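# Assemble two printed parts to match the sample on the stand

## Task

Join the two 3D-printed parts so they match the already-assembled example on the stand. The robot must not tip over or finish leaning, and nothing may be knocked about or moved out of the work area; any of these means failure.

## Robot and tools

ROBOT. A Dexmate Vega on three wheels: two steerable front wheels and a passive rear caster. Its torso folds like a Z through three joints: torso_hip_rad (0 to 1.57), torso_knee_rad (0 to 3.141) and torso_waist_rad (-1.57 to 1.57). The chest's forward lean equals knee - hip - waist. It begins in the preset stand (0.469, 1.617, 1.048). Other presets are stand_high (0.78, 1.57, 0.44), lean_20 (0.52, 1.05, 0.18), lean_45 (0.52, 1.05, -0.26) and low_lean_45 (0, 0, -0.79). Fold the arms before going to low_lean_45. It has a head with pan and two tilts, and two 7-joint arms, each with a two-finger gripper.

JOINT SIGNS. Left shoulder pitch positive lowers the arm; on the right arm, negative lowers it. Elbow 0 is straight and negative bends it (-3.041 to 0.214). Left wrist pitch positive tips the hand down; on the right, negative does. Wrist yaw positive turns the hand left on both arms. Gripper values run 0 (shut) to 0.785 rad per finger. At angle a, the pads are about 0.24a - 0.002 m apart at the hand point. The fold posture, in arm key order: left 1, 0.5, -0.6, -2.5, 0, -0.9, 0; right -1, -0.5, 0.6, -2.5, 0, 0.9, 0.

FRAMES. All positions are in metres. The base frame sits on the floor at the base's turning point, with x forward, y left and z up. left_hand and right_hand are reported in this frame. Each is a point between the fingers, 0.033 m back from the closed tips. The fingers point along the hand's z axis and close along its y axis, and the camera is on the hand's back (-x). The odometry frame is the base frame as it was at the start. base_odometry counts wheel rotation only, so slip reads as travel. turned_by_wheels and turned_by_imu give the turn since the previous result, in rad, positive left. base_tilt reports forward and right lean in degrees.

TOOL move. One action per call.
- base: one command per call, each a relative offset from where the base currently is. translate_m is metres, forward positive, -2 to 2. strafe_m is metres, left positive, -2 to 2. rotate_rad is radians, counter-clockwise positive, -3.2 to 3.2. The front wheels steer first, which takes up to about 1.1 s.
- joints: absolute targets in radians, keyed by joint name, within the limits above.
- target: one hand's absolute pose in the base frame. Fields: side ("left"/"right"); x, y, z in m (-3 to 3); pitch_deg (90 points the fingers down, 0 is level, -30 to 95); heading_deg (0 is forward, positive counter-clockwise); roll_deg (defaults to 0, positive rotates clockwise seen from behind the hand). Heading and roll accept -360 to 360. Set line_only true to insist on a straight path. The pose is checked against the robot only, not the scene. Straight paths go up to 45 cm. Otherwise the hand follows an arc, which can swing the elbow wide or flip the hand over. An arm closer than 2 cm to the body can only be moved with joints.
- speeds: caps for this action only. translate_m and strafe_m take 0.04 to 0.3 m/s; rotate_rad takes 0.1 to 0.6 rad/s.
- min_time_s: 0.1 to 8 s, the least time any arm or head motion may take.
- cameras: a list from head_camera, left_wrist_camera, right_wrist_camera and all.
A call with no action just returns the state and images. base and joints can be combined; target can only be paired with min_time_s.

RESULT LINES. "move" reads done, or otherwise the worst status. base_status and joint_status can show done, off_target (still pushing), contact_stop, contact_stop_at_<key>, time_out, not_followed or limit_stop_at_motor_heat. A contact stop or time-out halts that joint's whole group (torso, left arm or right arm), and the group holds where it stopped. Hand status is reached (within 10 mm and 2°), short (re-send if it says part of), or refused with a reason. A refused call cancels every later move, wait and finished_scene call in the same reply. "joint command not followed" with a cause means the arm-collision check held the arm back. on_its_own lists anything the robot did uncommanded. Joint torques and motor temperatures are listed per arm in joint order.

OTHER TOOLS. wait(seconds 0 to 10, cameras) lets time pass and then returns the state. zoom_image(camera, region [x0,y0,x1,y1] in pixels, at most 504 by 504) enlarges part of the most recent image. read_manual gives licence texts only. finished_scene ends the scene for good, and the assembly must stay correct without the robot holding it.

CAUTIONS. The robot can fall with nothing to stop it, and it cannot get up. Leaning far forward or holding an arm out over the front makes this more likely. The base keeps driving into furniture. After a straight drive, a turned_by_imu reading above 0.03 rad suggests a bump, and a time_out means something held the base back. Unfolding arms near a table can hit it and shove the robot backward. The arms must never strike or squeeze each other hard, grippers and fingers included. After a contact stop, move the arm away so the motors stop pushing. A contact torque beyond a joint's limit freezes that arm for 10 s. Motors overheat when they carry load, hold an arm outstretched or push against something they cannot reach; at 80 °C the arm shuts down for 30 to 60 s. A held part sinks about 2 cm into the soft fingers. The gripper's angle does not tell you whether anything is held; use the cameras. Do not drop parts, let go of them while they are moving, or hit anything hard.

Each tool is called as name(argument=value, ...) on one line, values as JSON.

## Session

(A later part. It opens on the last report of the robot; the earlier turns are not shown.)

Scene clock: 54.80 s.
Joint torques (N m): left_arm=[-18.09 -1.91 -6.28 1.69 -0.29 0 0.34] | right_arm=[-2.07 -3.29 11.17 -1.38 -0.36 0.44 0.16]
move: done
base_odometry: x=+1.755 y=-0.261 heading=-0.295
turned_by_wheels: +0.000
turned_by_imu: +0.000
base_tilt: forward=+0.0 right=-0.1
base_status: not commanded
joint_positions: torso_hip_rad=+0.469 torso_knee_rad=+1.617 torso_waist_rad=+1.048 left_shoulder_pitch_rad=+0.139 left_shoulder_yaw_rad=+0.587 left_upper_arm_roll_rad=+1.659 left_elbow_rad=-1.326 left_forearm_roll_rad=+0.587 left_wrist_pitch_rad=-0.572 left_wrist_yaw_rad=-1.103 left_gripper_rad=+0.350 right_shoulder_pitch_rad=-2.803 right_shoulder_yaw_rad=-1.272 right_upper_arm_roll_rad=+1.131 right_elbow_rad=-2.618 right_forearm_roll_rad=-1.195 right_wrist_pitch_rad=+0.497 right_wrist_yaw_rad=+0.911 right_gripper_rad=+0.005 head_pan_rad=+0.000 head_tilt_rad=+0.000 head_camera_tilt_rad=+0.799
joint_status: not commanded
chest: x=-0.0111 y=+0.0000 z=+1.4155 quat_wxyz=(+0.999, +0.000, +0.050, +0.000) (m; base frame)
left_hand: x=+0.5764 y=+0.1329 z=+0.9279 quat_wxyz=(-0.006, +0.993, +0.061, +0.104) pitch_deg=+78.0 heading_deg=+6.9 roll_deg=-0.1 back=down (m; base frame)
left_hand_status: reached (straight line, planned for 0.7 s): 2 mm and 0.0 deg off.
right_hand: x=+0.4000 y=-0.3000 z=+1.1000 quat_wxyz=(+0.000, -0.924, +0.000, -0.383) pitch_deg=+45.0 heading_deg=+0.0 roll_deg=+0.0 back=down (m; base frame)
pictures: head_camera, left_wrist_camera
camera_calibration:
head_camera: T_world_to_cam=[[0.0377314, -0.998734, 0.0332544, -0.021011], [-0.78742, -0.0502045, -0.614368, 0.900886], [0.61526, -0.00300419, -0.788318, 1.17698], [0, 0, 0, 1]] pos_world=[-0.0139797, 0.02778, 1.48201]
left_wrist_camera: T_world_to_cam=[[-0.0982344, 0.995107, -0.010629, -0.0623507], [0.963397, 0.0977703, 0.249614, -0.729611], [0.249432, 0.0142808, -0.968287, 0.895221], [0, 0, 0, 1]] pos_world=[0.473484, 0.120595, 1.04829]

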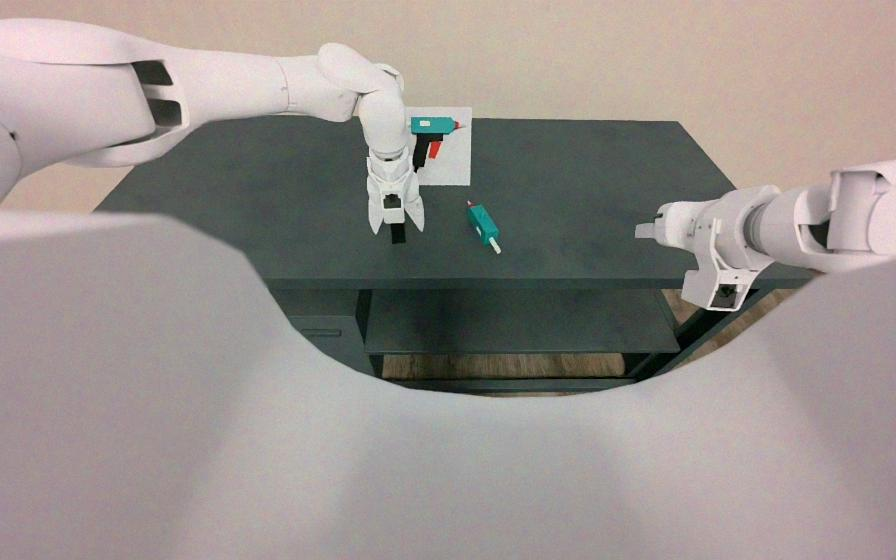

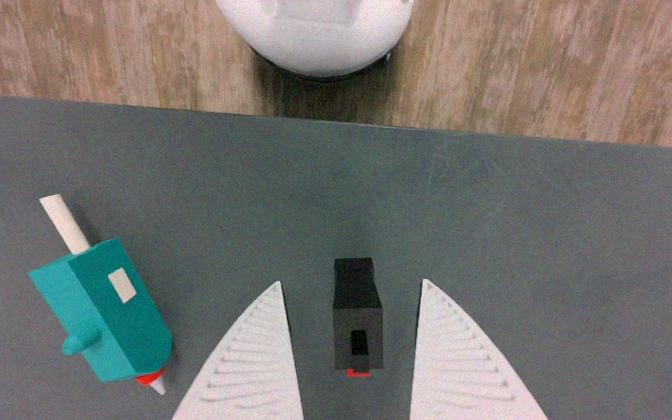

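move(joints={"left_gripper_rad":0.04}, cameras=["head_camera","left_wrist_camera"])

zoom_image(camera="left_wrist_camera", region=[240, 180, 440, 380])

move(target={"side":"left","x":0.5765,"y":0.133,"z":1.016,"pitch_deg":78,"heading_deg":7}, cameras=["all"])

zoom_image(camera="left_wrist_camera", region=[240, 180, 440, 380])

zoom_image(camera="head_camera", region=[340, 150, 520, 270])

zoom_image(camera="right_wrist_camera", region=[452, 170, 672, 370])

Scene clock: 55.97 s.
Joint torques (N m): left_arm=[-15.88 -1.08 -7.02 2.21 -0.19 0.19 0.38] | right_arm=[-1.59 -0.76 10.69 -2.8 -0.48 -1.26 0.33]
move: done
base_odometry: x=+1.755 y=-0.261 heading=-0.295
turned_by_wheels: +0.000
turned_by_imu: +0.000
base_tilt: forward=+0.0 right=-0.1
base_status: not commanded
joint_positions: torso_hip_rad=+0.469 torso_knee_rad=+1.617 torso_waist_rad=+1.048 left_shoulder_pitch_rad=+0.141 left_shoulder_yaw_rad=+0.584 left_upper_arm_roll_rad=+1.660 left_elbow_rad=-1.321 left_forearm_roll_rad=+0.590 left_wrist_pitch_rad=-0.573 left_wrist_yaw_rad=-1.100 left_gripper_rad=+0.040 right_shoulder_pitch_rad=-2.803 right_shoulder_yaw_rad=-1.272 right_upper_arm_roll_rad=+1.131 right_elbow_rad=-2.618 right_forearm_roll_rad=-1.195 right_wrist_pitch_rad=+0.497 right_wrist_yaw_rad=+0.911 right_gripper_rad=+0.005 head_pan_rad=+0.000 head_tilt_rad=+0.000 head_camera_tilt_rad=+0.799
joint_status: all done
chest: x=-0.0111 y=+0.0000 z=+1.4155 quat_wxyz=(+0.999, +0.000, +0.050, +0.000) (m; base frame)
left_hand: x=+0.5766 y=+0.1330 z=+0.9263 quat_wxyz=(-0.006, +0.993, +0.061, +0.104) pitch_deg=+78.0 heading_deg=+6.9 roll_deg=-0.1 back=down (m; base frame)
right_hand: x=+0.4000 y=-0.3000 z=+1.1000 quat_wxyz=(+0.000, -0.924, +0.000, -0.383) pitch_deg=+45.0 heading_deg=+0.0 roll_deg=+0.0 back=down (m; base frame)
pictures: head_camera, left_wrist_camera
camera_calibration:
head_camera: T_world_to_cam=[[0.0377314, -0.998734, 0.0332544, -0.021011], [-0.78742, -0.0502045, -0.614368, 0.900886], [0.61526, -0.00300419, -0.788318, 1.17698], [0, 0, 0, 1]] pos_world=[-0.0139797, 0.02778, 1.48201]
left_wrist_camera: T_world_to_cam=[[-0.0980618, 0.995125, -0.010471, -0.0625865], [0.963439, 0.097565, 0.249533, -0.729436], [0.249338, 0.0143815, -0.96831, 0.893749], [0, 0, 0, 1]] pos_world=[0.473784, 0.120595, 1.04679]

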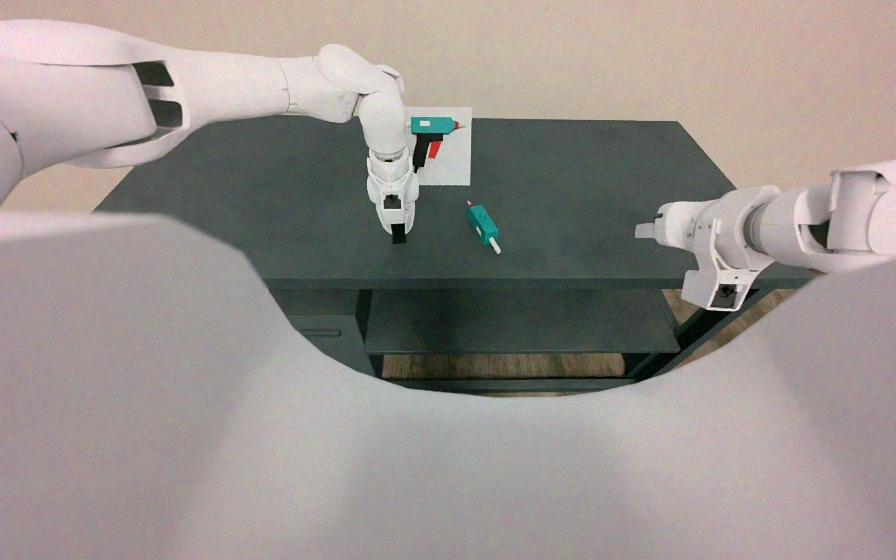

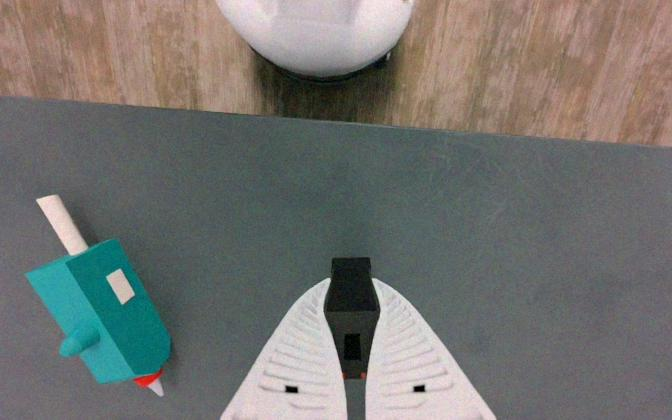

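Scaled by 2.520 from the camera's 672x420 image, which has a finer 960x600 frame.

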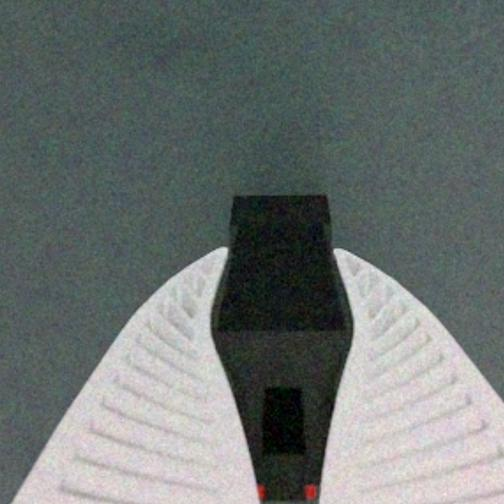

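Scene clock: 58.17 s.
Joint torques (N m): left_arm=[-26.53 3.58 -13.62 -0.38 -0.24 -0.66 -0.49] | right_arm=[0.64 -2.84 11.53 -1.3 -0.55 -0.57 0.29]
move: done
base_odometry: x=+1.755 y=-0.261 heading=-0.295
turned_by_wheels: +0.000
turned_by_imu: +0.000
base_tilt: forward=-0.1 right=-0.1
base_status: not commanded
joint_positions: torso_hip_rad=+0.469 torso_knee_rad=+1.617 torso_waist_rad=+1.048 left_shoulder_pitch_rad=+0.026 left_shoulder_yaw_rad=+0.647 left_upper_arm_roll_rad=+1.608 left_elbow_rad=-1.434 left_forearm_roll_rad=+0.431 left_wrist_pitch_rad=-0.599 left_wrist_yaw_rad=-1.266 left_gripper_rad=+0.040 right_shoulder_pitch_rad=-2.803 right_shoulder_yaw_rad=-1.272 right_upper_arm_roll_rad=+1.131 right_elbow_rad=-2.618 right_forearm_roll_rad=-1.195 right_wrist_pitch_rad=+0.497 right_wrist_yaw_rad=+0.911 right_gripper_rad=+0.005 head_pan_rad=+0.000 head_tilt_rad=+0.000 head_camera_tilt_rad=+0.799
joint_status: not commanded
chest: x=-0.0111 y=+0.0000 z=+1.4155 quat_wxyz=(+0.999, +0.000, +0.050, +0.000) (m; base frame)
left_hand: x=+0.5766 y=+0.1330 z=+1.0130 quat_wxyz=(-0.006, +0.993, +0.061, +0.104) pitch_deg=+78.0 heading_deg=+7.0 roll_deg=+0.0 back=down (m; base frame)
left_hand_status: reached (straight line, planned for 0.9 s): 3 mm and 0.0 deg off.
right_hand: x=+0.4000 y=-0.3000 z=+1.1000 quat_wxyz=(+0.000, -0.924, +0.000, -0.383) pitch_deg=+45.0 heading_deg=+0.0 roll_deg=+0.0 back=down (m; base frame)
pictures: head_camera, left_wrist_camera, right_wrist_camera
camera_calibration:
head_camera: T_world_to_cam=[[0.0377314, -0.998734, 0.0332544, -0.021011], [-0.78742, -0.0502045, -0.614368, 0.900886], [0.61526, -0.00300419, -0.788318, 1.17698], [0, 0, 0, 1]] pos_world=[-0.0139797, 0.02778, 1.48201]
left_wrist_camera: T_world_to_cam=[[-0.0984097, 0.995093, -0.0102928, -0.0617118], [0.963562, 0.0978664, 0.24894, -0.750492], [0.248726, 0.0145803, -0.968464, 0.978144], [0, 0, 0, 1]] pos_world=[0.473783, 0.120595, 1.13349]
right_wrist_camera: T_world_to_cam=[[0.0575608, 0.998068, 0.023406, 0.258889], [0.673869, -0.0561405, 0.736715, -1.02935], [0.736605, -0.0266333, -0.675799, 0.581581], [0, 0, 0, 1]] pos_world=[0.250352, -0.300688, 1.14531]

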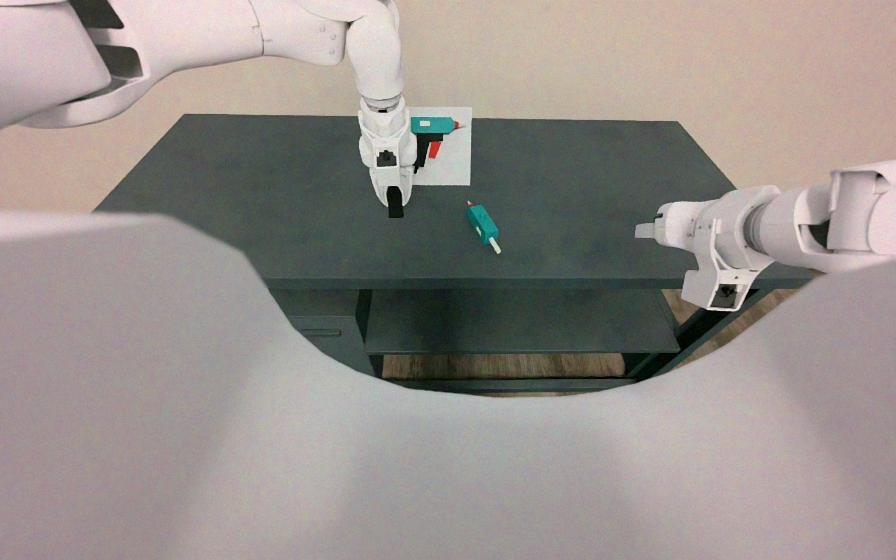

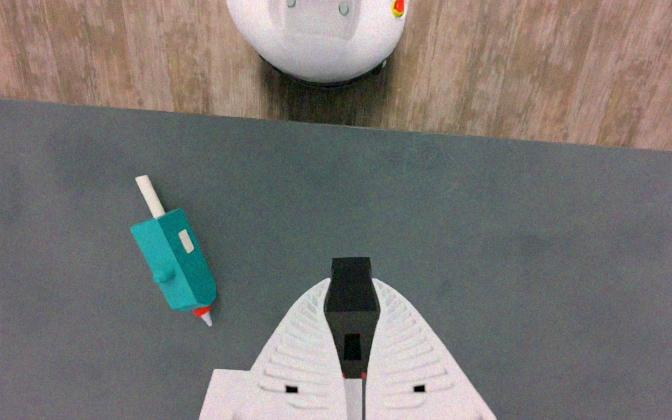

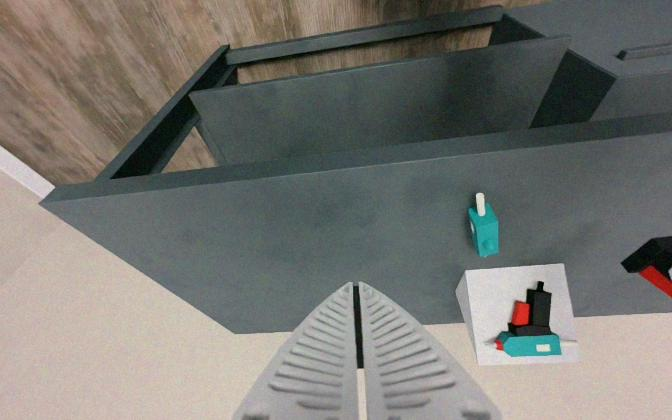

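Scaled by 2.520 from the camera's 672x420 image, which has a finer 960x600 frame.

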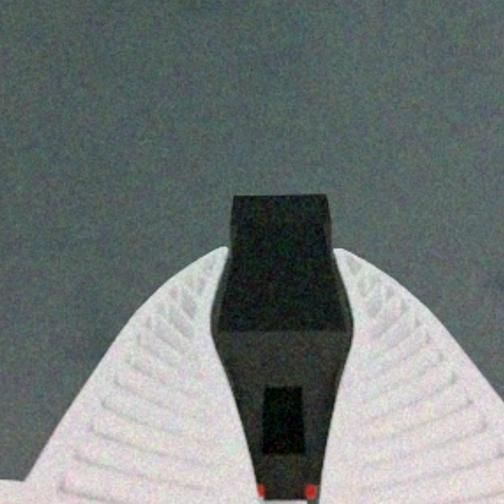

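Scaled by 2.800 from the camera's 896x560 image, which has a finer 960x600 frame.

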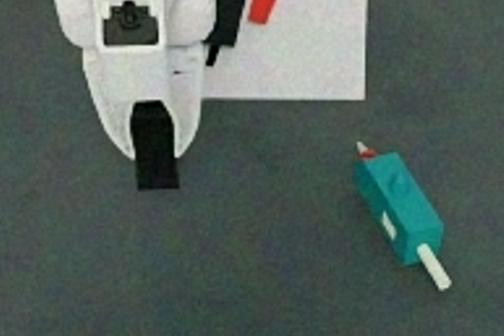

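Scaled by 2.291 from the camera's 672x420 image, which has a finer 960x600 frame.

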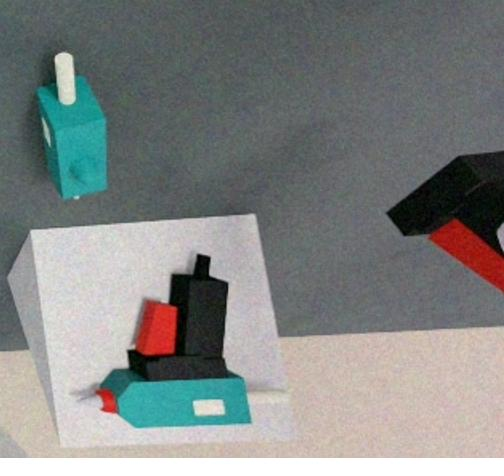

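move(target={"side":"left","x":0.600,"y":-0.065,"z":1.02,"pitch_deg":78,"heading_deg":22}, cameras=["all"])

zoom_image(camera="left_wrist_camera", region=[240, 180, 440, 380])

zoom_image(camera="head_camera", region=[400, 150, 540, 270])

zoom_image(camera="right_wrist_camera", region=[432, 150, 572, 290])

Scene clock: 63.87 s.
Joint torques (N m): left_arm=[-18.47 -2.69 -2.56 3.42 -0.37 0.54 0.52] | right_arm=[-0.63 -2.18 9.57 -0.9 -0.12 -1.25 0.13]
move: done
base_odometry: x=+1.755 y=-0.261 heading=-0.295
turned_by_wheels: +0.000
turned_by_imu: +0.000
base_tilt: forward=-0.1 right=-0.1
base_status: not commanded
joint_positions: torso_hip_rad=+0.469 torso_knee_rad=+1.617 torso_waist_rad=+1.048 left_shoulder_pitch_rad=+0.011 left_shoulder_yaw_rad=-0.182 left_upper_arm_roll_rad=+1.663 left_elbow_rad=-0.559 left_forearm_roll_rad=+0.284 left_wrist_pitch_rad=-0.398 left_wrist_yaw_rad=-1.335 left_gripper_rad=+0.040 right_shoulder_pitch_rad=-2.803 right_shoulder_yaw_rad=-1.272 right_upper_arm_roll_rad=+1.131 right_elbow_rad=-2.618 right_forearm_roll_rad=-1.195 right_wrist_pitch_rad=+0.497 right_wrist_yaw_rad=+0.911 right_gripper_rad=+0.005 head_pan_rad=+0.000 head_tilt_rad=+0.000 head_camera_tilt_rad=+0.799
joint_status: not commanded
chest: x=-0.0111 y=+0.0000 z=+1.4155 quat_wxyz=(+0.999, +0.000, +0.050, +0.000) (m; base frame)
left_hand: x=+0.6001 y=-0.0645 z=+1.0201 quat_wxyz=(-0.020, +0.976, +0.189, +0.103) pitch_deg=+78.0 heading_deg=+21.9 roll_deg=+0.0 back=down (m; base frame)
left_hand_status: reached (straight line, planned for 3.4 s): 1 mm and 0.0 deg off.
right_hand: x=+0.4000 y=-0.3000 z=+1.1000 quat_wxyz=(+0.000, -0.924, +0.000, -0.383) pitch_deg=+45.0 heading_deg=+0.0 roll_deg=+0.0 back=down (m; base frame)
pictures: head_camera, left_wrist_camera, right_wrist_camera
camera_calibration:
head_camera: T_world_to_cam=[[0.0377314, -0.998734, 0.0332544, -0.021011], [-0.78742, -0.0502045, -0.614368, 0.900886], [0.61526, -0.00300419, -0.788318, 1.17698], [0, 0, 0, 1]] pos_world=[-0.0139797, 0.02778, 1.48201]
left_wrist_camera: T_world_to_cam=[[-0.351515, 0.936124, -0.0104005, 0.285353], [0.905694, 0.342859, 0.249333, -0.705503], [0.236972, 0.0782246, -0.968362, 0.993034], [0, 0, 0, 1]] pos_world=[0.503954, -0.102918, 1.14049]
right_wrist_camera: T_world_to_cam=[[0.0575608, 0.998068, 0.023406, 0.258889], [0.673869, -0.0561405, 0.736715, -1.02935], [0.736605, -0.0266333, -0.675799, 0.581581], [0, 0, 0, 1]] pos_world=[0.250352, -0.300688, 1.14531]

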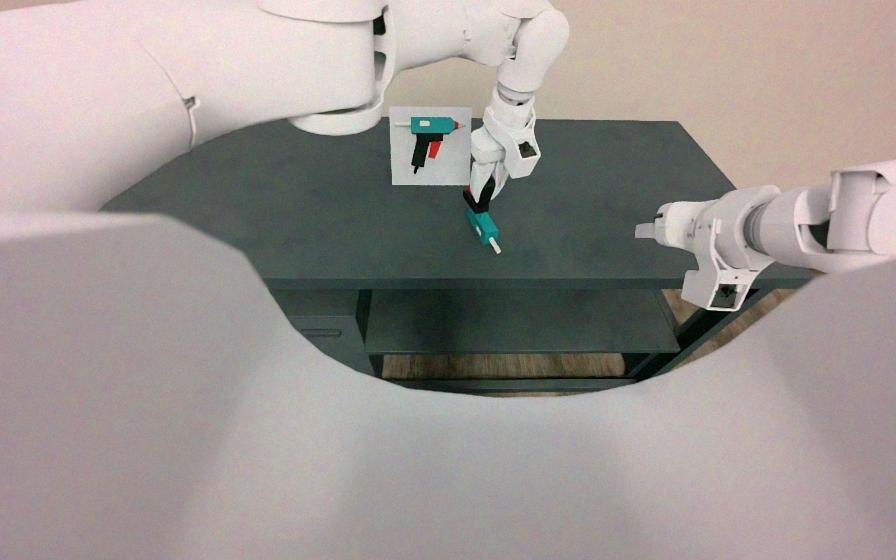

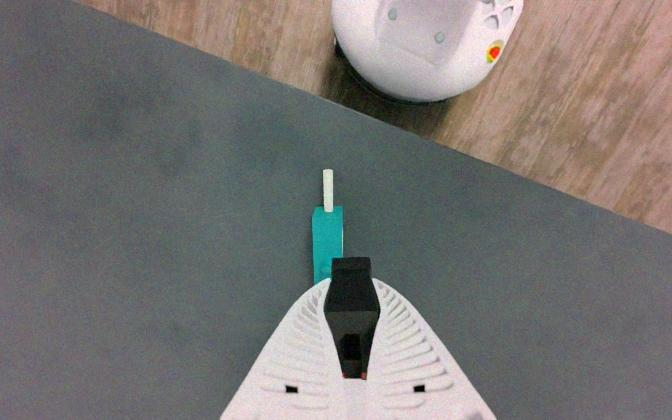

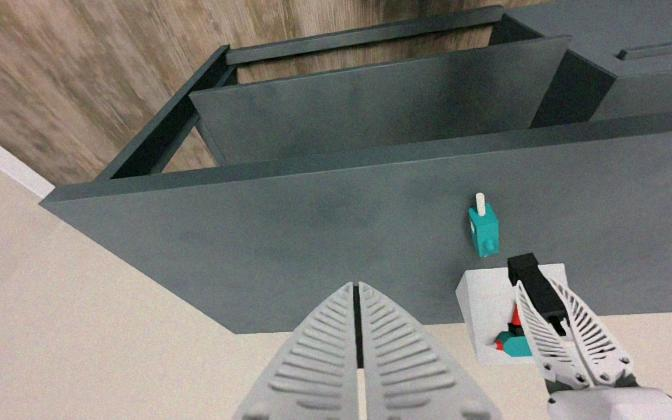

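Scaled by 2.520 from the camera's 672x420 image, which has a finer 960x600 frame.

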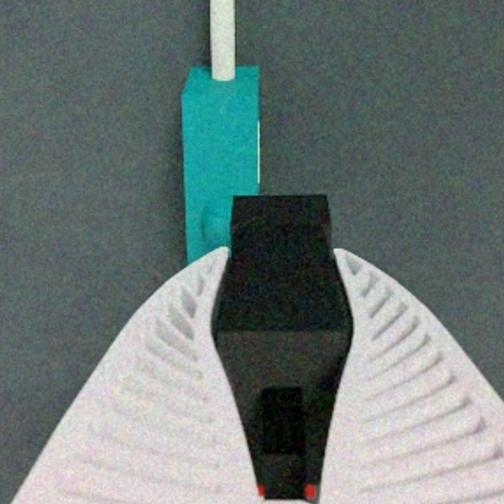

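Scaled by 3.600 from the camera's 896x560 image, which has a finer 960x600 frame.

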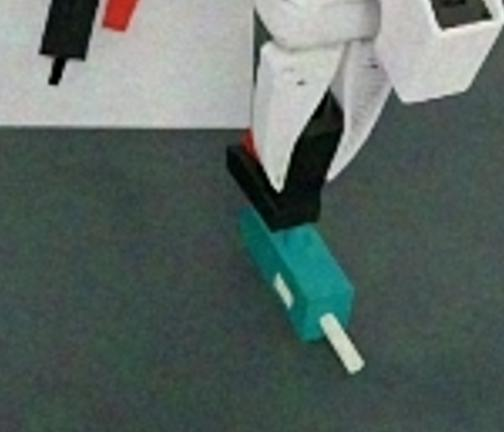

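Scaled by 3.600 from the camera's 672x420 image, which has a finer 960x600 frame.

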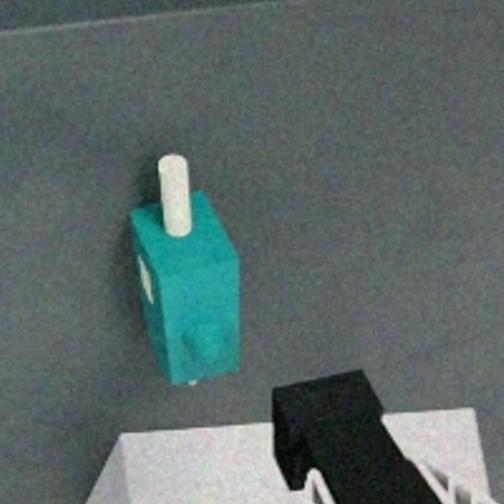

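move(target={"side":"left","x":0.605,"y":-0.088,"z":1.02,"pitch_deg":78,"heading_deg":22})

move(target={"side":"right","x":0.56,"y":-0.34,"z":1.02,"pitch_deg":20,"heading_deg":75,"roll_deg":0}, cameras=["all"])

zoom_image(camera="left_wrist_camera", region=[240, 180, 440, 380])

zoom_image(camera="head_camera", region=[400, 150, 540, 270])

Scene clock: 66.27 s.
Joint torques (N m): left_arm=[-19.53 -2.01 -1.92 2.63 -0.37 -0.01 0.21] | right_arm=[-2.35 -3.58 10.65 -0.77 -0.46 -0.64 0.16]
move: refused
base_odometry: x=+1.755 y=-0.261 heading=-0.295
turned_by_wheels: +0.000
turned_by_imu: +0.000
base_tilt: forward=-0.1 right=-0.1
base_status: not commanded
joint_positions: torso_hip_rad=+0.469 torso_knee_rad=+1.617 torso_waist_rad=+1.048 left_shoulder_pitch_rad=+0.011 left_shoulder_yaw_rad=-0.185 left_upper_arm_roll_rad=+1.663 left_elbow_rad=-0.554 left_forearm_roll_rad=+0.284 left_wrist_pitch_rad=-0.399 left_wrist_yaw_rad=-1.335 left_gripper_rad=+0.040 right_shoulder_pitch_rad=-2.803 right_shoulder_yaw_rad=-1.272 right_upper_arm_roll_rad=+1.131 right_elbow_rad=-2.618 right_forearm_roll_rad=-1.195 right_wrist_pitch_rad=+0.497 right_wrist_yaw_rad=+0.911 right_gripper_rad=+0.005 head_pan_rad=+0.000 head_tilt_rad=+0.000 head_camera_tilt_rad=+0.799
joint_status: not commanded
chest: x=-0.0111 y=+0.0000 z=+1.4155 quat_wxyz=(+0.999, +0.000, +0.050, +0.000) (m; base frame)
left_hand: x=+0.6000 y=-0.0650 z=+1.0202 quat_wxyz=(-0.020, +0.976, +0.190, +0.103) pitch_deg=+78.0 heading_deg=+22.0 roll_deg=+0.0 back=down (m; base frame)
left_hand_status: refused: no posture of the arm gets there (out of reach): the closest leaves the hand 1.1 cm and 1 deg from the pose. Nothing moved. At pitch 63 a posture exists at this place; the way there is not checked.
right_hand: x=+0.4000 y=-0.3000 z=+1.1000 quat_wxyz=(+0.000, -0.924, +0.000, -0.383) pitch_deg=+45.0 heading_deg=+0.0 roll_deg=+0.0 back=down (m; base frame)
pictures: none

not run: a stop came earlier in this reply.

Scaled by 2.520 from the camera's 672x420 image, which has a finer 960x600 frame.
This view is cut from an older image: the scene may have changed since it was taken.

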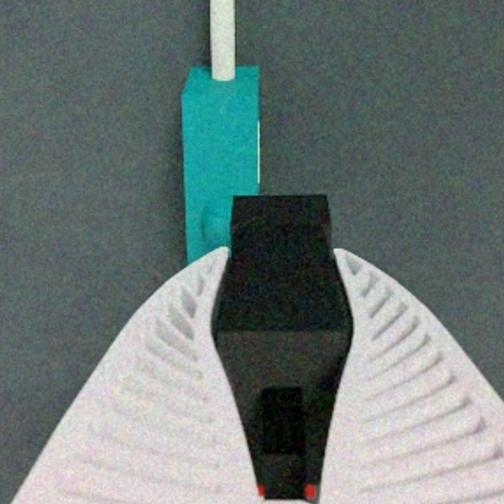

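Scaled by 3.600 from the camera's 896x560 image, which has a finer 960x600 frame.
This view is cut from an older image: the scene may have changed since it was taken.

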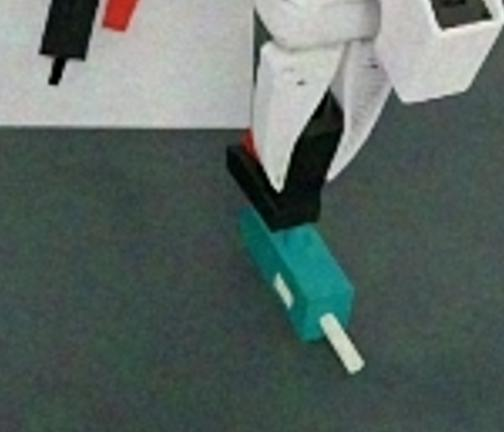

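move(base={"strafe_m": -0.14}, speeds={"strafe_m": 0.1})

move(target={"side":"left","x":0.605,"y":0.052,"z":1.02,"pitch_deg":78,"heading_deg":22}, cameras=["all"])

zoom_image(camera="left_wrist_camera", region=[240, 180, 440, 380])

zoom_image(camera="head_camera", region=[380, 150, 520, 270])

Scene clock: 69.97 s.
Joint torques (N m): left_arm=[-17.97 -0.64 -2.12 2.74 -0.49 0.41 0.35] | right_arm=[-2.61 -3.33 10.53 -2.18 -0.1 -0.46 0.42]
move: done
base_odometry: x=+1.715 y=-0.395 heading=-0.293
turned_by_wheels: +0.003
turned_by_imu: -0.002
base_tilt: forward=-0.1 right=-0.1
base_status: done
joint_positions: torso_hip_rad=+0.469 torso_knee_rad=+1.617 torso_waist_rad=+1.048 left_shoulder_pitch_rad=+0.011 left_shoulder_yaw_rad=-0.185 left_upper_arm_roll_rad=+1.663 left_elbow_rad=-0.554 left_forearm_roll_rad=+0.284 left_wrist_pitch_rad=-0.399 left_wrist_yaw_rad=-1.335 left_gripper_rad=+0.040 right_shoulder_pitch_rad=-2.803 right_shoulder_yaw_rad=-1.272 right_upper_arm_roll_rad=+1.131 right_elbow_rad=-2.618 right_forearm_roll_rad=-1.195 right_wrist_pitch_rad=+0.497 right_wrist_yaw_rad=+0.911 right_gripper_rad=+0.005 head_pan_rad=+0.000 head_tilt_rad=+0.000 head_camera_tilt_rad=+0.799
joint_status: not commanded
chest: x=-0.0112 y=+0.0000 z=+1.4155 quat_wxyz=(+0.999, +0.000, +0.050, +0.000) (m; base frame)
left_hand: x=+0.6000 y=-0.0650 z=+1.0202 quat_wxyz=(-0.020, +0.976, +0.190, +0.103) pitch_deg=+78.0 heading_deg=+21.9 roll_deg=-0.1 back=down (m; base frame)
right_hand: x=+0.4000 y=-0.3000 z=+1.1000 quat_wxyz=(+0.000, -0.924, +0.000, -0.383) pitch_deg=+45.0 heading_deg=+0.0 roll_deg=+0.0 back=down (m; base frame)
pictures: none

Scene clock: 73.67 s.
Joint torques (N m): left_arm=[-26.65 0.21 -6.57 0.53 0.05 0.73 0.15] | right_arm=[-1.73 -1.81 11.01 -2.06 -0.55 -0.34 0.34]
move: done
base_odometry: x=+1.715 y=-0.395 heading=-0.293
turned_by_wheels: +0.000
turned_by_imu: +0.000
base_tilt: forward=-0.1 right=-0.1
base_status: not commanded
joint_positions: torso_hip_rad=+0.469 torso_knee_rad=+1.617 torso_waist_rad=+1.048 left_shoulder_pitch_rad=-0.025 left_shoulder_yaw_rad=+0.303 left_upper_arm_roll_rad=+1.690 left_elbow_rad=-1.140 left_forearm_roll_rad=+0.279 left_wrist_pitch_rad=-0.298 left_wrist_yaw_rad=-1.335 left_gripper_rad=+0.040 right_shoulder_pitch_rad=-2.803 right_shoulder_yaw_rad=-1.272 right_upper_arm_roll_rad=+1.131 right_elbow_rad=-2.618 right_forearm_roll_rad=-1.195 right_wrist_pitch_rad=+0.497 right_wrist_yaw_rad=+0.911 right_gripper_rad=+0.005 head_pan_rad=+0.000 head_tilt_rad=+0.000 head_camera_tilt_rad=+0.799
joint_status: not commanded
chest: x=-0.0112 y=+0.0000 z=+1.4155 quat_wxyz=(+0.999, +0.000, +0.050, +0.000) (m; base frame)
left_hand: x=+0.6051 y=+0.0504 z=+1.0200 quat_wxyz=(-0.020, +0.976, +0.190, +0.103) pitch_deg=+78.0 heading_deg=+22.0 roll_deg=+0.0 back=down (m; base frame)
left_hand_status: reached (straight line, planned for 2.2 s): 2 mm and 0.0 deg off.
right_hand: x=+0.4000 y=-0.3000 z=+1.1000 quat_wxyz=(+0.000, -0.924, +0.000, -0.383) pitch_deg=+45.0 heading_deg=+0.0 roll_deg=+0.0 back=down (m; base frame)
pictures: head_camera, left_wrist_camera, right_wrist_camera
camera_calibration:
head_camera: T_world_to_cam=[[0.0377314, -0.998734, 0.0332544, -0.021011], [-0.78742, -0.0502045, -0.614368, 0.900886], [0.61526, -0.00300419, -0.788318, 1.17698], [0, 0, 0, 1]] pos_world=[-0.0139797, 0.02778, 1.48201]
left_wrist_camera: T_world_to_cam=[[-0.352245, 0.935851, -0.0103003, 0.179903], [0.905486, 0.343558, 0.249126, -0.749032], [0.236684, 0.0784266, -0.968416, 0.982979], [0, 0, 0, 1]] pos_world=[0.508952, 0.0118817, 1.14039]
right_wrist_camera: T_world_to_cam=[[0.0574201, 0.998076, 0.0234007, 0.258931], [0.67388, -0.0560416, 0.736712, -1.0294], [0.736606, -0.0265328, -0.675801, 0.581682], [0, 0, 0, 1]] pos_world=[0.250352, -0.300688, 1.14541]

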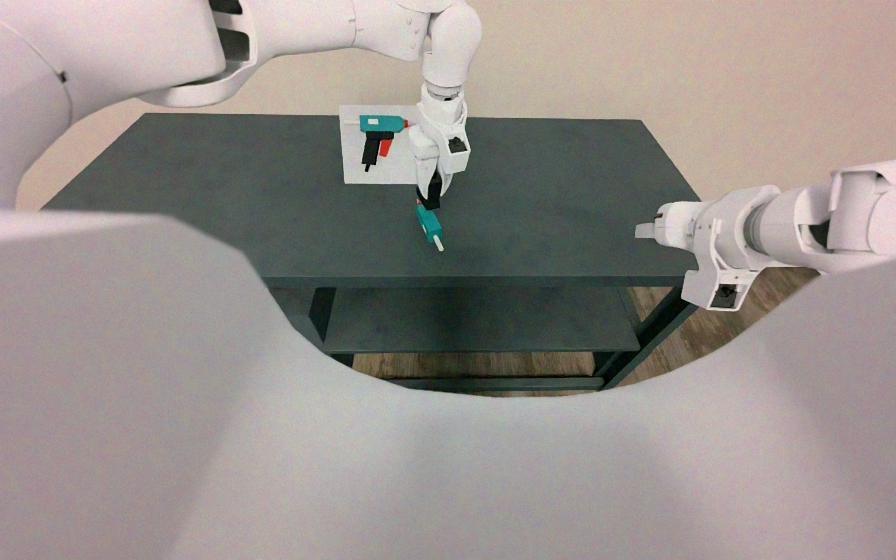

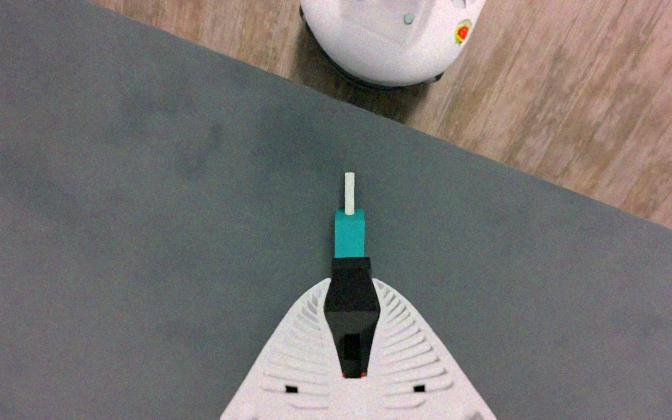

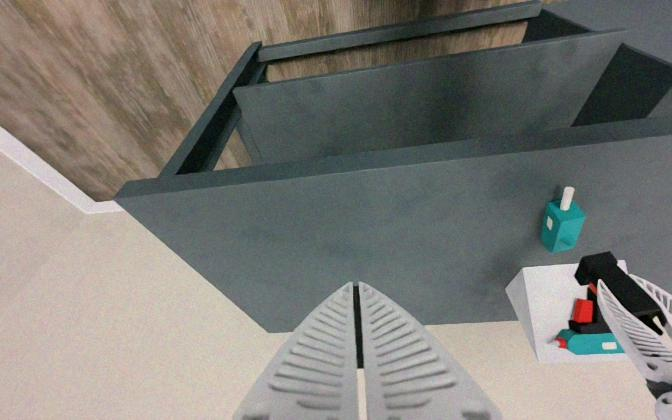

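Scaled by 2.520 from the camera's 672x420 image, which has a finer 960x600 frame.

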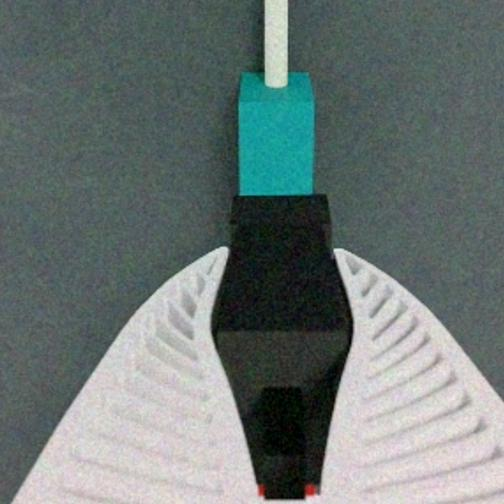

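Scaled by 3.600 from the camera's 896x560 image, which has a finer 960x600 frame.

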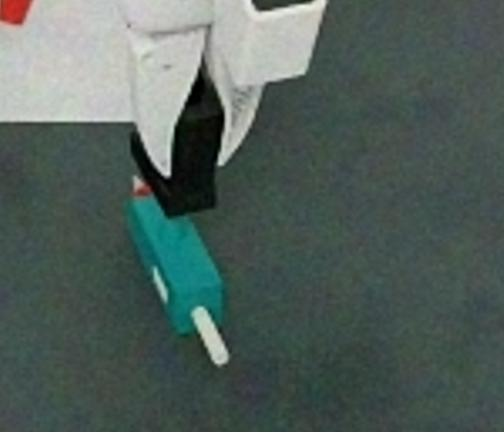

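move(target={"side":"right","x":0.56,"y":-0.22,"z":1.03,"pitch_deg":20,"heading_deg":70,"roll_deg":0}, cameras=["all"])

Scene clock: 81.10 s.
Joint torques (N m): left_arm=[-27.11 4.15 -6.64 -0.75 -0.3 1.03 0.51] | right_arm=[19.6 -5.77 3.79 -2.18 1.1 -0.16 0.26]
move: done
base_odometry: x=+1.715 y=-0.395 heading=-0.293
turned_by_wheels: +0.000
turned_by_imu: +0.000
base_tilt: forward=-0.1 right=-0.1
base_status: not commanded
joint_positions: torso_hip_rad=+0.469 torso_knee_rad=+1.617 torso_waist_rad=+1.048 left_shoulder_pitch_rad=-0.026 left_shoulder_yaw_rad=+0.309 left_upper_arm_roll_rad=+1.690 left_elbow_rad=-1.146 left_forearm_roll_rad=+0.279 left_wrist_pitch_rad=-0.298 left_wrist_yaw_rad=-1.335 left_gripper_rad=+0.040 right_shoulder_pitch_rad=-1.070 right_shoulder_yaw_rad=-0.800 right_upper_arm_roll_rad=-0.304 right_elbow_rad=-1.061 right_forearm_roll_rad=+0.508 right_wrist_pitch_rad=+0.094 right_wrist_yaw_rad=+1.347 right_gripper_rad=+0.005 head_pan_rad=+0.000 head_tilt_rad=+0.000 head_camera_tilt_rad=+0.799
joint_status: not commanded
chest: x=-0.0112 y=+0.0000 z=+1.4155 quat_wxyz=(+0.999, +0.000, +0.050, +0.000) (m; base frame)
left_hand: x=+0.6049 y=+0.0519 z=+1.0200 quat_wxyz=(-0.020, +0.976, +0.190, +0.102) pitch_deg=+78.0 heading_deg=+22.0 roll_deg=+0.0 back=down (m; base frame)
right_hand: x=+0.5592 y=-0.2210 z=+1.0288 quat_wxyz=(+0.469, -0.471, +0.671, +0.327) pitch_deg=+20.3 heading_deg=+69.9 roll_deg=-0.2 back=up (m; base frame)
right_hand_status: reached (checked arc [no straight line was possible; over the whole arc the hand travels 0.46 m to end 0.19 m from its start, up to 0.17 m off the straight line; right_shoulder_pitch_rad turns most, 1.74 rad; on the way or at its end the hand turns up to 144 deg from its attitude at the start], planned for 5.8 s): 2 mm and 0.3 deg off.
pictures: head_camera, left_wrist_camera, right_wrist_camera
camera_calibration:
head_camera: T_world_to_cam=[[0.0377314, -0.998734, 0.0332544, -0.021011], [-0.78742, -0.0502045, -0.614368, 0.900886], [0.61526, -0.00300419, -0.788318, 1.17698], [0, 0, 0, 1]] pos_world=[-0.0139797, 0.02778, 1.48201]
left_wrist_camera: T_world_to_cam=[[-0.352224, 0.935858, -0.0103912, 0.178558], [0.905493, 0.343561, 0.249093, -0.749448], [0.236685, 0.0783272, -0.968424, 0.982991], [0, 0, 0, 1]] pos_world=[0.508853, 0.0133818, 1.14049]
right_wrist_camera: T_world_to_cam=[[0.939009, -0.338943, -0.0581308, -0.531897], [-0.18178, -0.345722, -0.920561, 1.03963], [0.29192, 0.874982, -0.386249, 0.568394], [0, 0, 0, 1]] pos_world=[0.522514, -0.318195, 1.14566]

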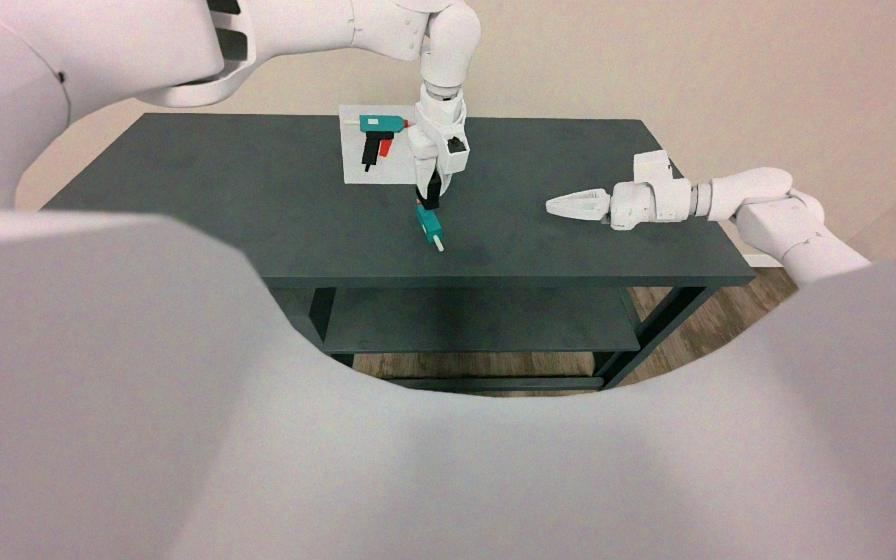

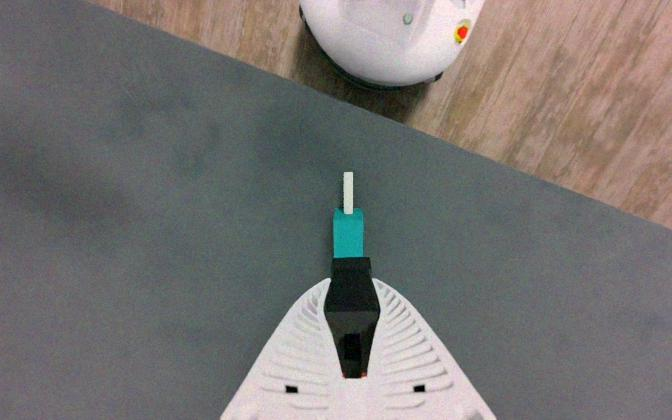

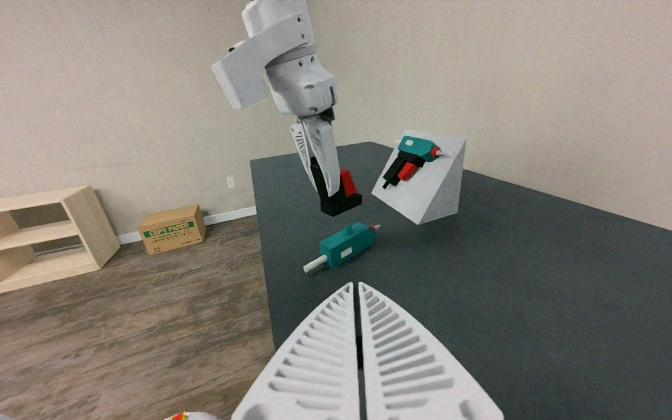

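Excellent view.

zoom_image(camera="right_wrist_camera", region=[280, 140, 400, 290])

zoom_image(camera="right_wrist_camera", region=[360, 120, 470, 230])

zoom_image(camera="left_wrist_camera", region=[300, 160, 400, 280])

Scaled by 3.360 from the camera's 672x420 image, which has a finer 960x600 frame.

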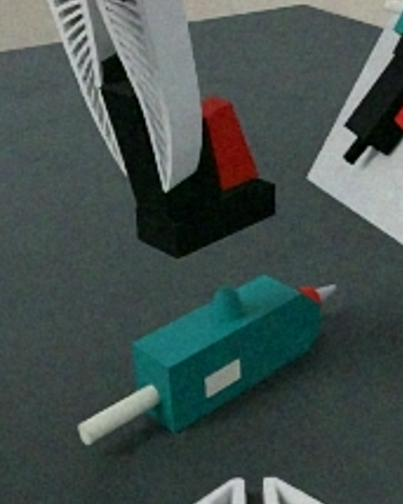

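Scaled by 4.582 from the camera's 672x420 image, which has a finer 960x600 frame.

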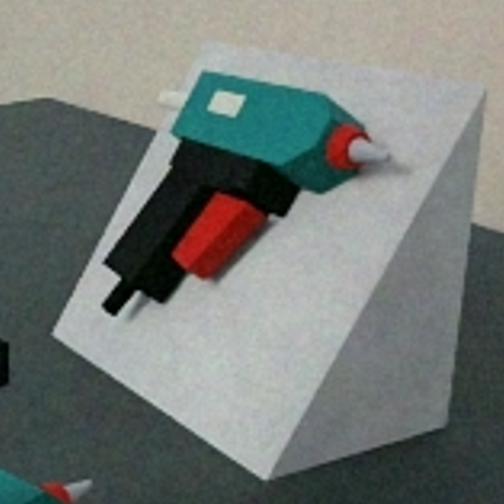

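Scaled by 4.200 from the camera's 672x420 image, which has a finer 960x600 frame.

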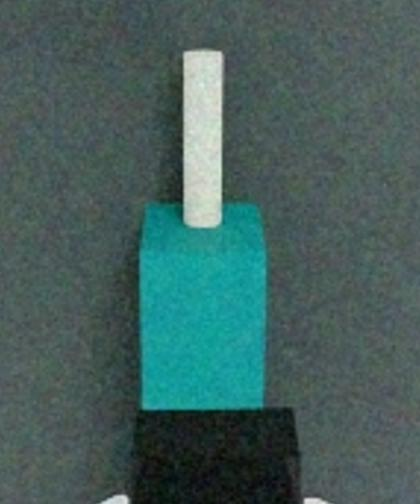

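move(target={"side":"left","x":0.52,"y":0.15,"z":1.2,"pitch_deg":40,"heading_deg":-50}, cameras=["head_camera","right_wrist_camera"])

Scene clock: 89.20 s.
Joint torques (N m): left_arm=[-9.21 5.8 -14.42 -0.6 0.01 1.89 0.49] | right_arm=[16.75 -6.4 4.38 -1.45 0.8 1.89 0.39]
move: done
base_odometry: x=+1.715 y=-0.395 heading=-0.293
turned_by_wheels: +0.000
turned_by_imu: +0.000
base_tilt: forward=-0.1 right=-0.1
base_status: not commanded
joint_positions: torso_hip_rad=+0.469 torso_knee_rad=+1.617 torso_waist_rad=+1.048 left_shoulder_pitch_rad=+0.659 left_shoulder_yaw_rad=+1.485 left_upper_arm_roll_rad=+0.605 left_elbow_rad=-2.214 left_forearm_roll_rad=+1.651 left_wrist_pitch_rad=-0.884 left_wrist_yaw_rad=+0.250 left_gripper_rad=+0.040 right_shoulder_pitch_rad=-1.064 right_shoulder_yaw_rad=-0.798 right_upper_arm_roll_rad=-0.309 right_elbow_rad=-1.056 right_forearm_roll_rad=+0.514 right_wrist_pitch_rad=+0.092 right_wrist_yaw_rad=+1.348 right_gripper_rad=+0.005 head_pan_rad=+0.000 head_tilt_rad=+0.000 head_camera_tilt_rad=+0.799
joint_status: not commanded
chest: x=-0.0112 y=+0.0000 z=+1.4155 quat_wxyz=(+0.999, +0.000, +0.050, +0.000) (m; base frame)
left_hand: x=+0.5214 y=+0.1491 z=+1.2004 quat_wxyz=(+0.180, +0.822, -0.381, +0.384) pitch_deg=+39.8 heading_deg=-50.0 roll_deg=-0.3 back=down (m; base frame)
left_hand_status: reached (checked arc [no straight line was possible; over the whole arc the hand travels 0.39 m to end 0.22 m from its start, up to 0.12 m off the straight line; left_wrist_yaw_rad turns most, 1.59 rad; on the way or at its end the hand turns up to 80 deg from its attitude at the start], planned for 5.3 s): 2 mm and 0.4 deg off.
right_hand: x=+0.5601 y=-0.2201 z=+1.0300 quat_wxyz=(+0.470, -0.470, +0.671, +0.329) pitch_deg=+20.0 heading_deg=+70.0 roll_deg=+0.0 back=up (m; base frame)
pictures: head_camera, right_wrist_camera
camera_calibration:
head_camera: T_world_to_cam=[[0.0377314, -0.998734, 0.0332544, -0.021011], [-0.78742, -0.0502045, -0.614368, 0.900886], [0.61526, -0.00300419, -0.788318, 1.17698], [0, 0, 0, 1]] pos_world=[-0.0139797, 0.02778, 1.48201]
right_wrist_camera: T_world_to_cam=[[0.938848, -0.338794, -0.0615105, -0.528777], [-0.183403, -0.34083, -0.922062, 1.0448], [0.291424, 0.876957, -0.382123, 0.564282], [0, 0, 0, 1]] pos_world=[0.523615, -0.317898, 1.14647]

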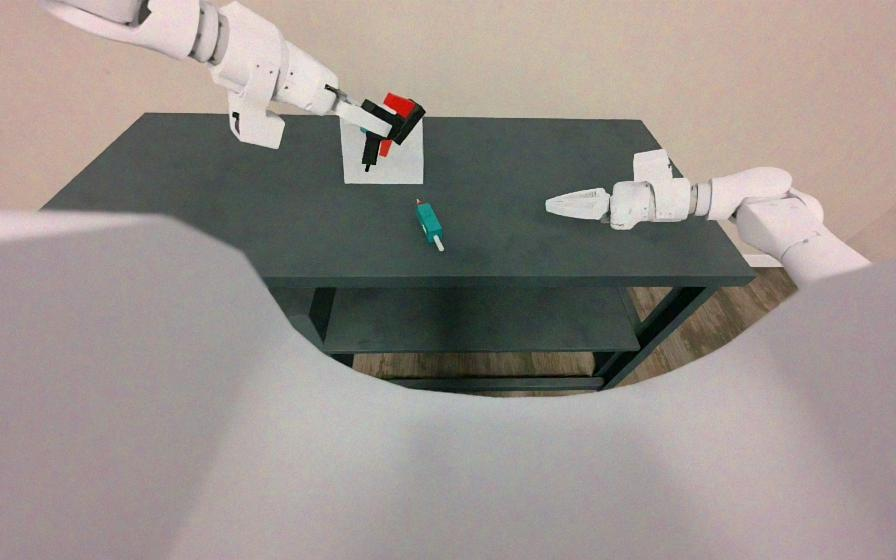

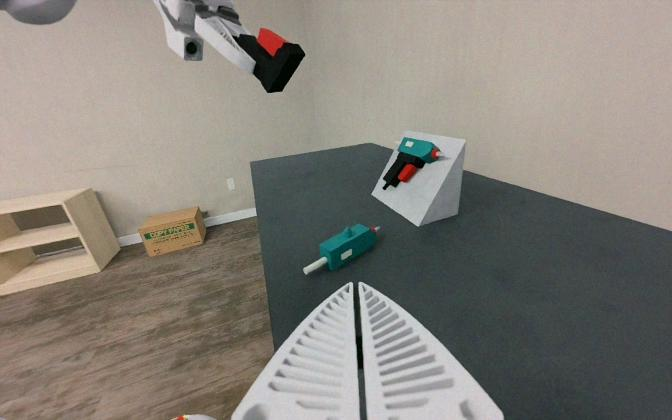

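zoom_image(camera="right_wrist_camera", region=[230, 20, 320, 100])

zoom_image(camera="right_wrist_camera", region=[290, 210, 400, 290])

Scaled by 5.600 from the camera's 672x420 image, which has a finer 960x600 frame.

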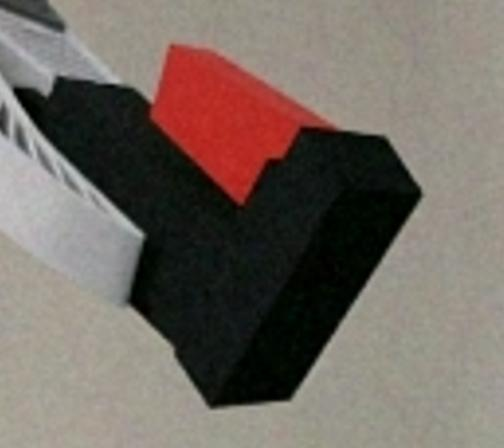

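Scaled by 4.582 from the camera's 672x420 image, which has a finer 960x600 frame.

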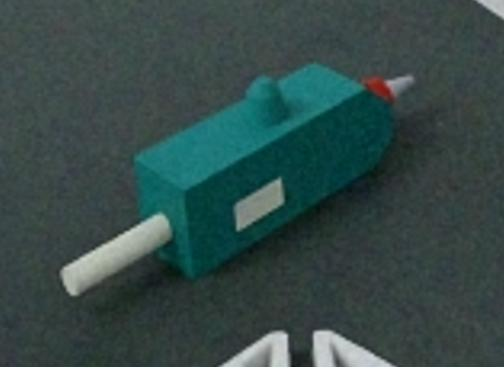

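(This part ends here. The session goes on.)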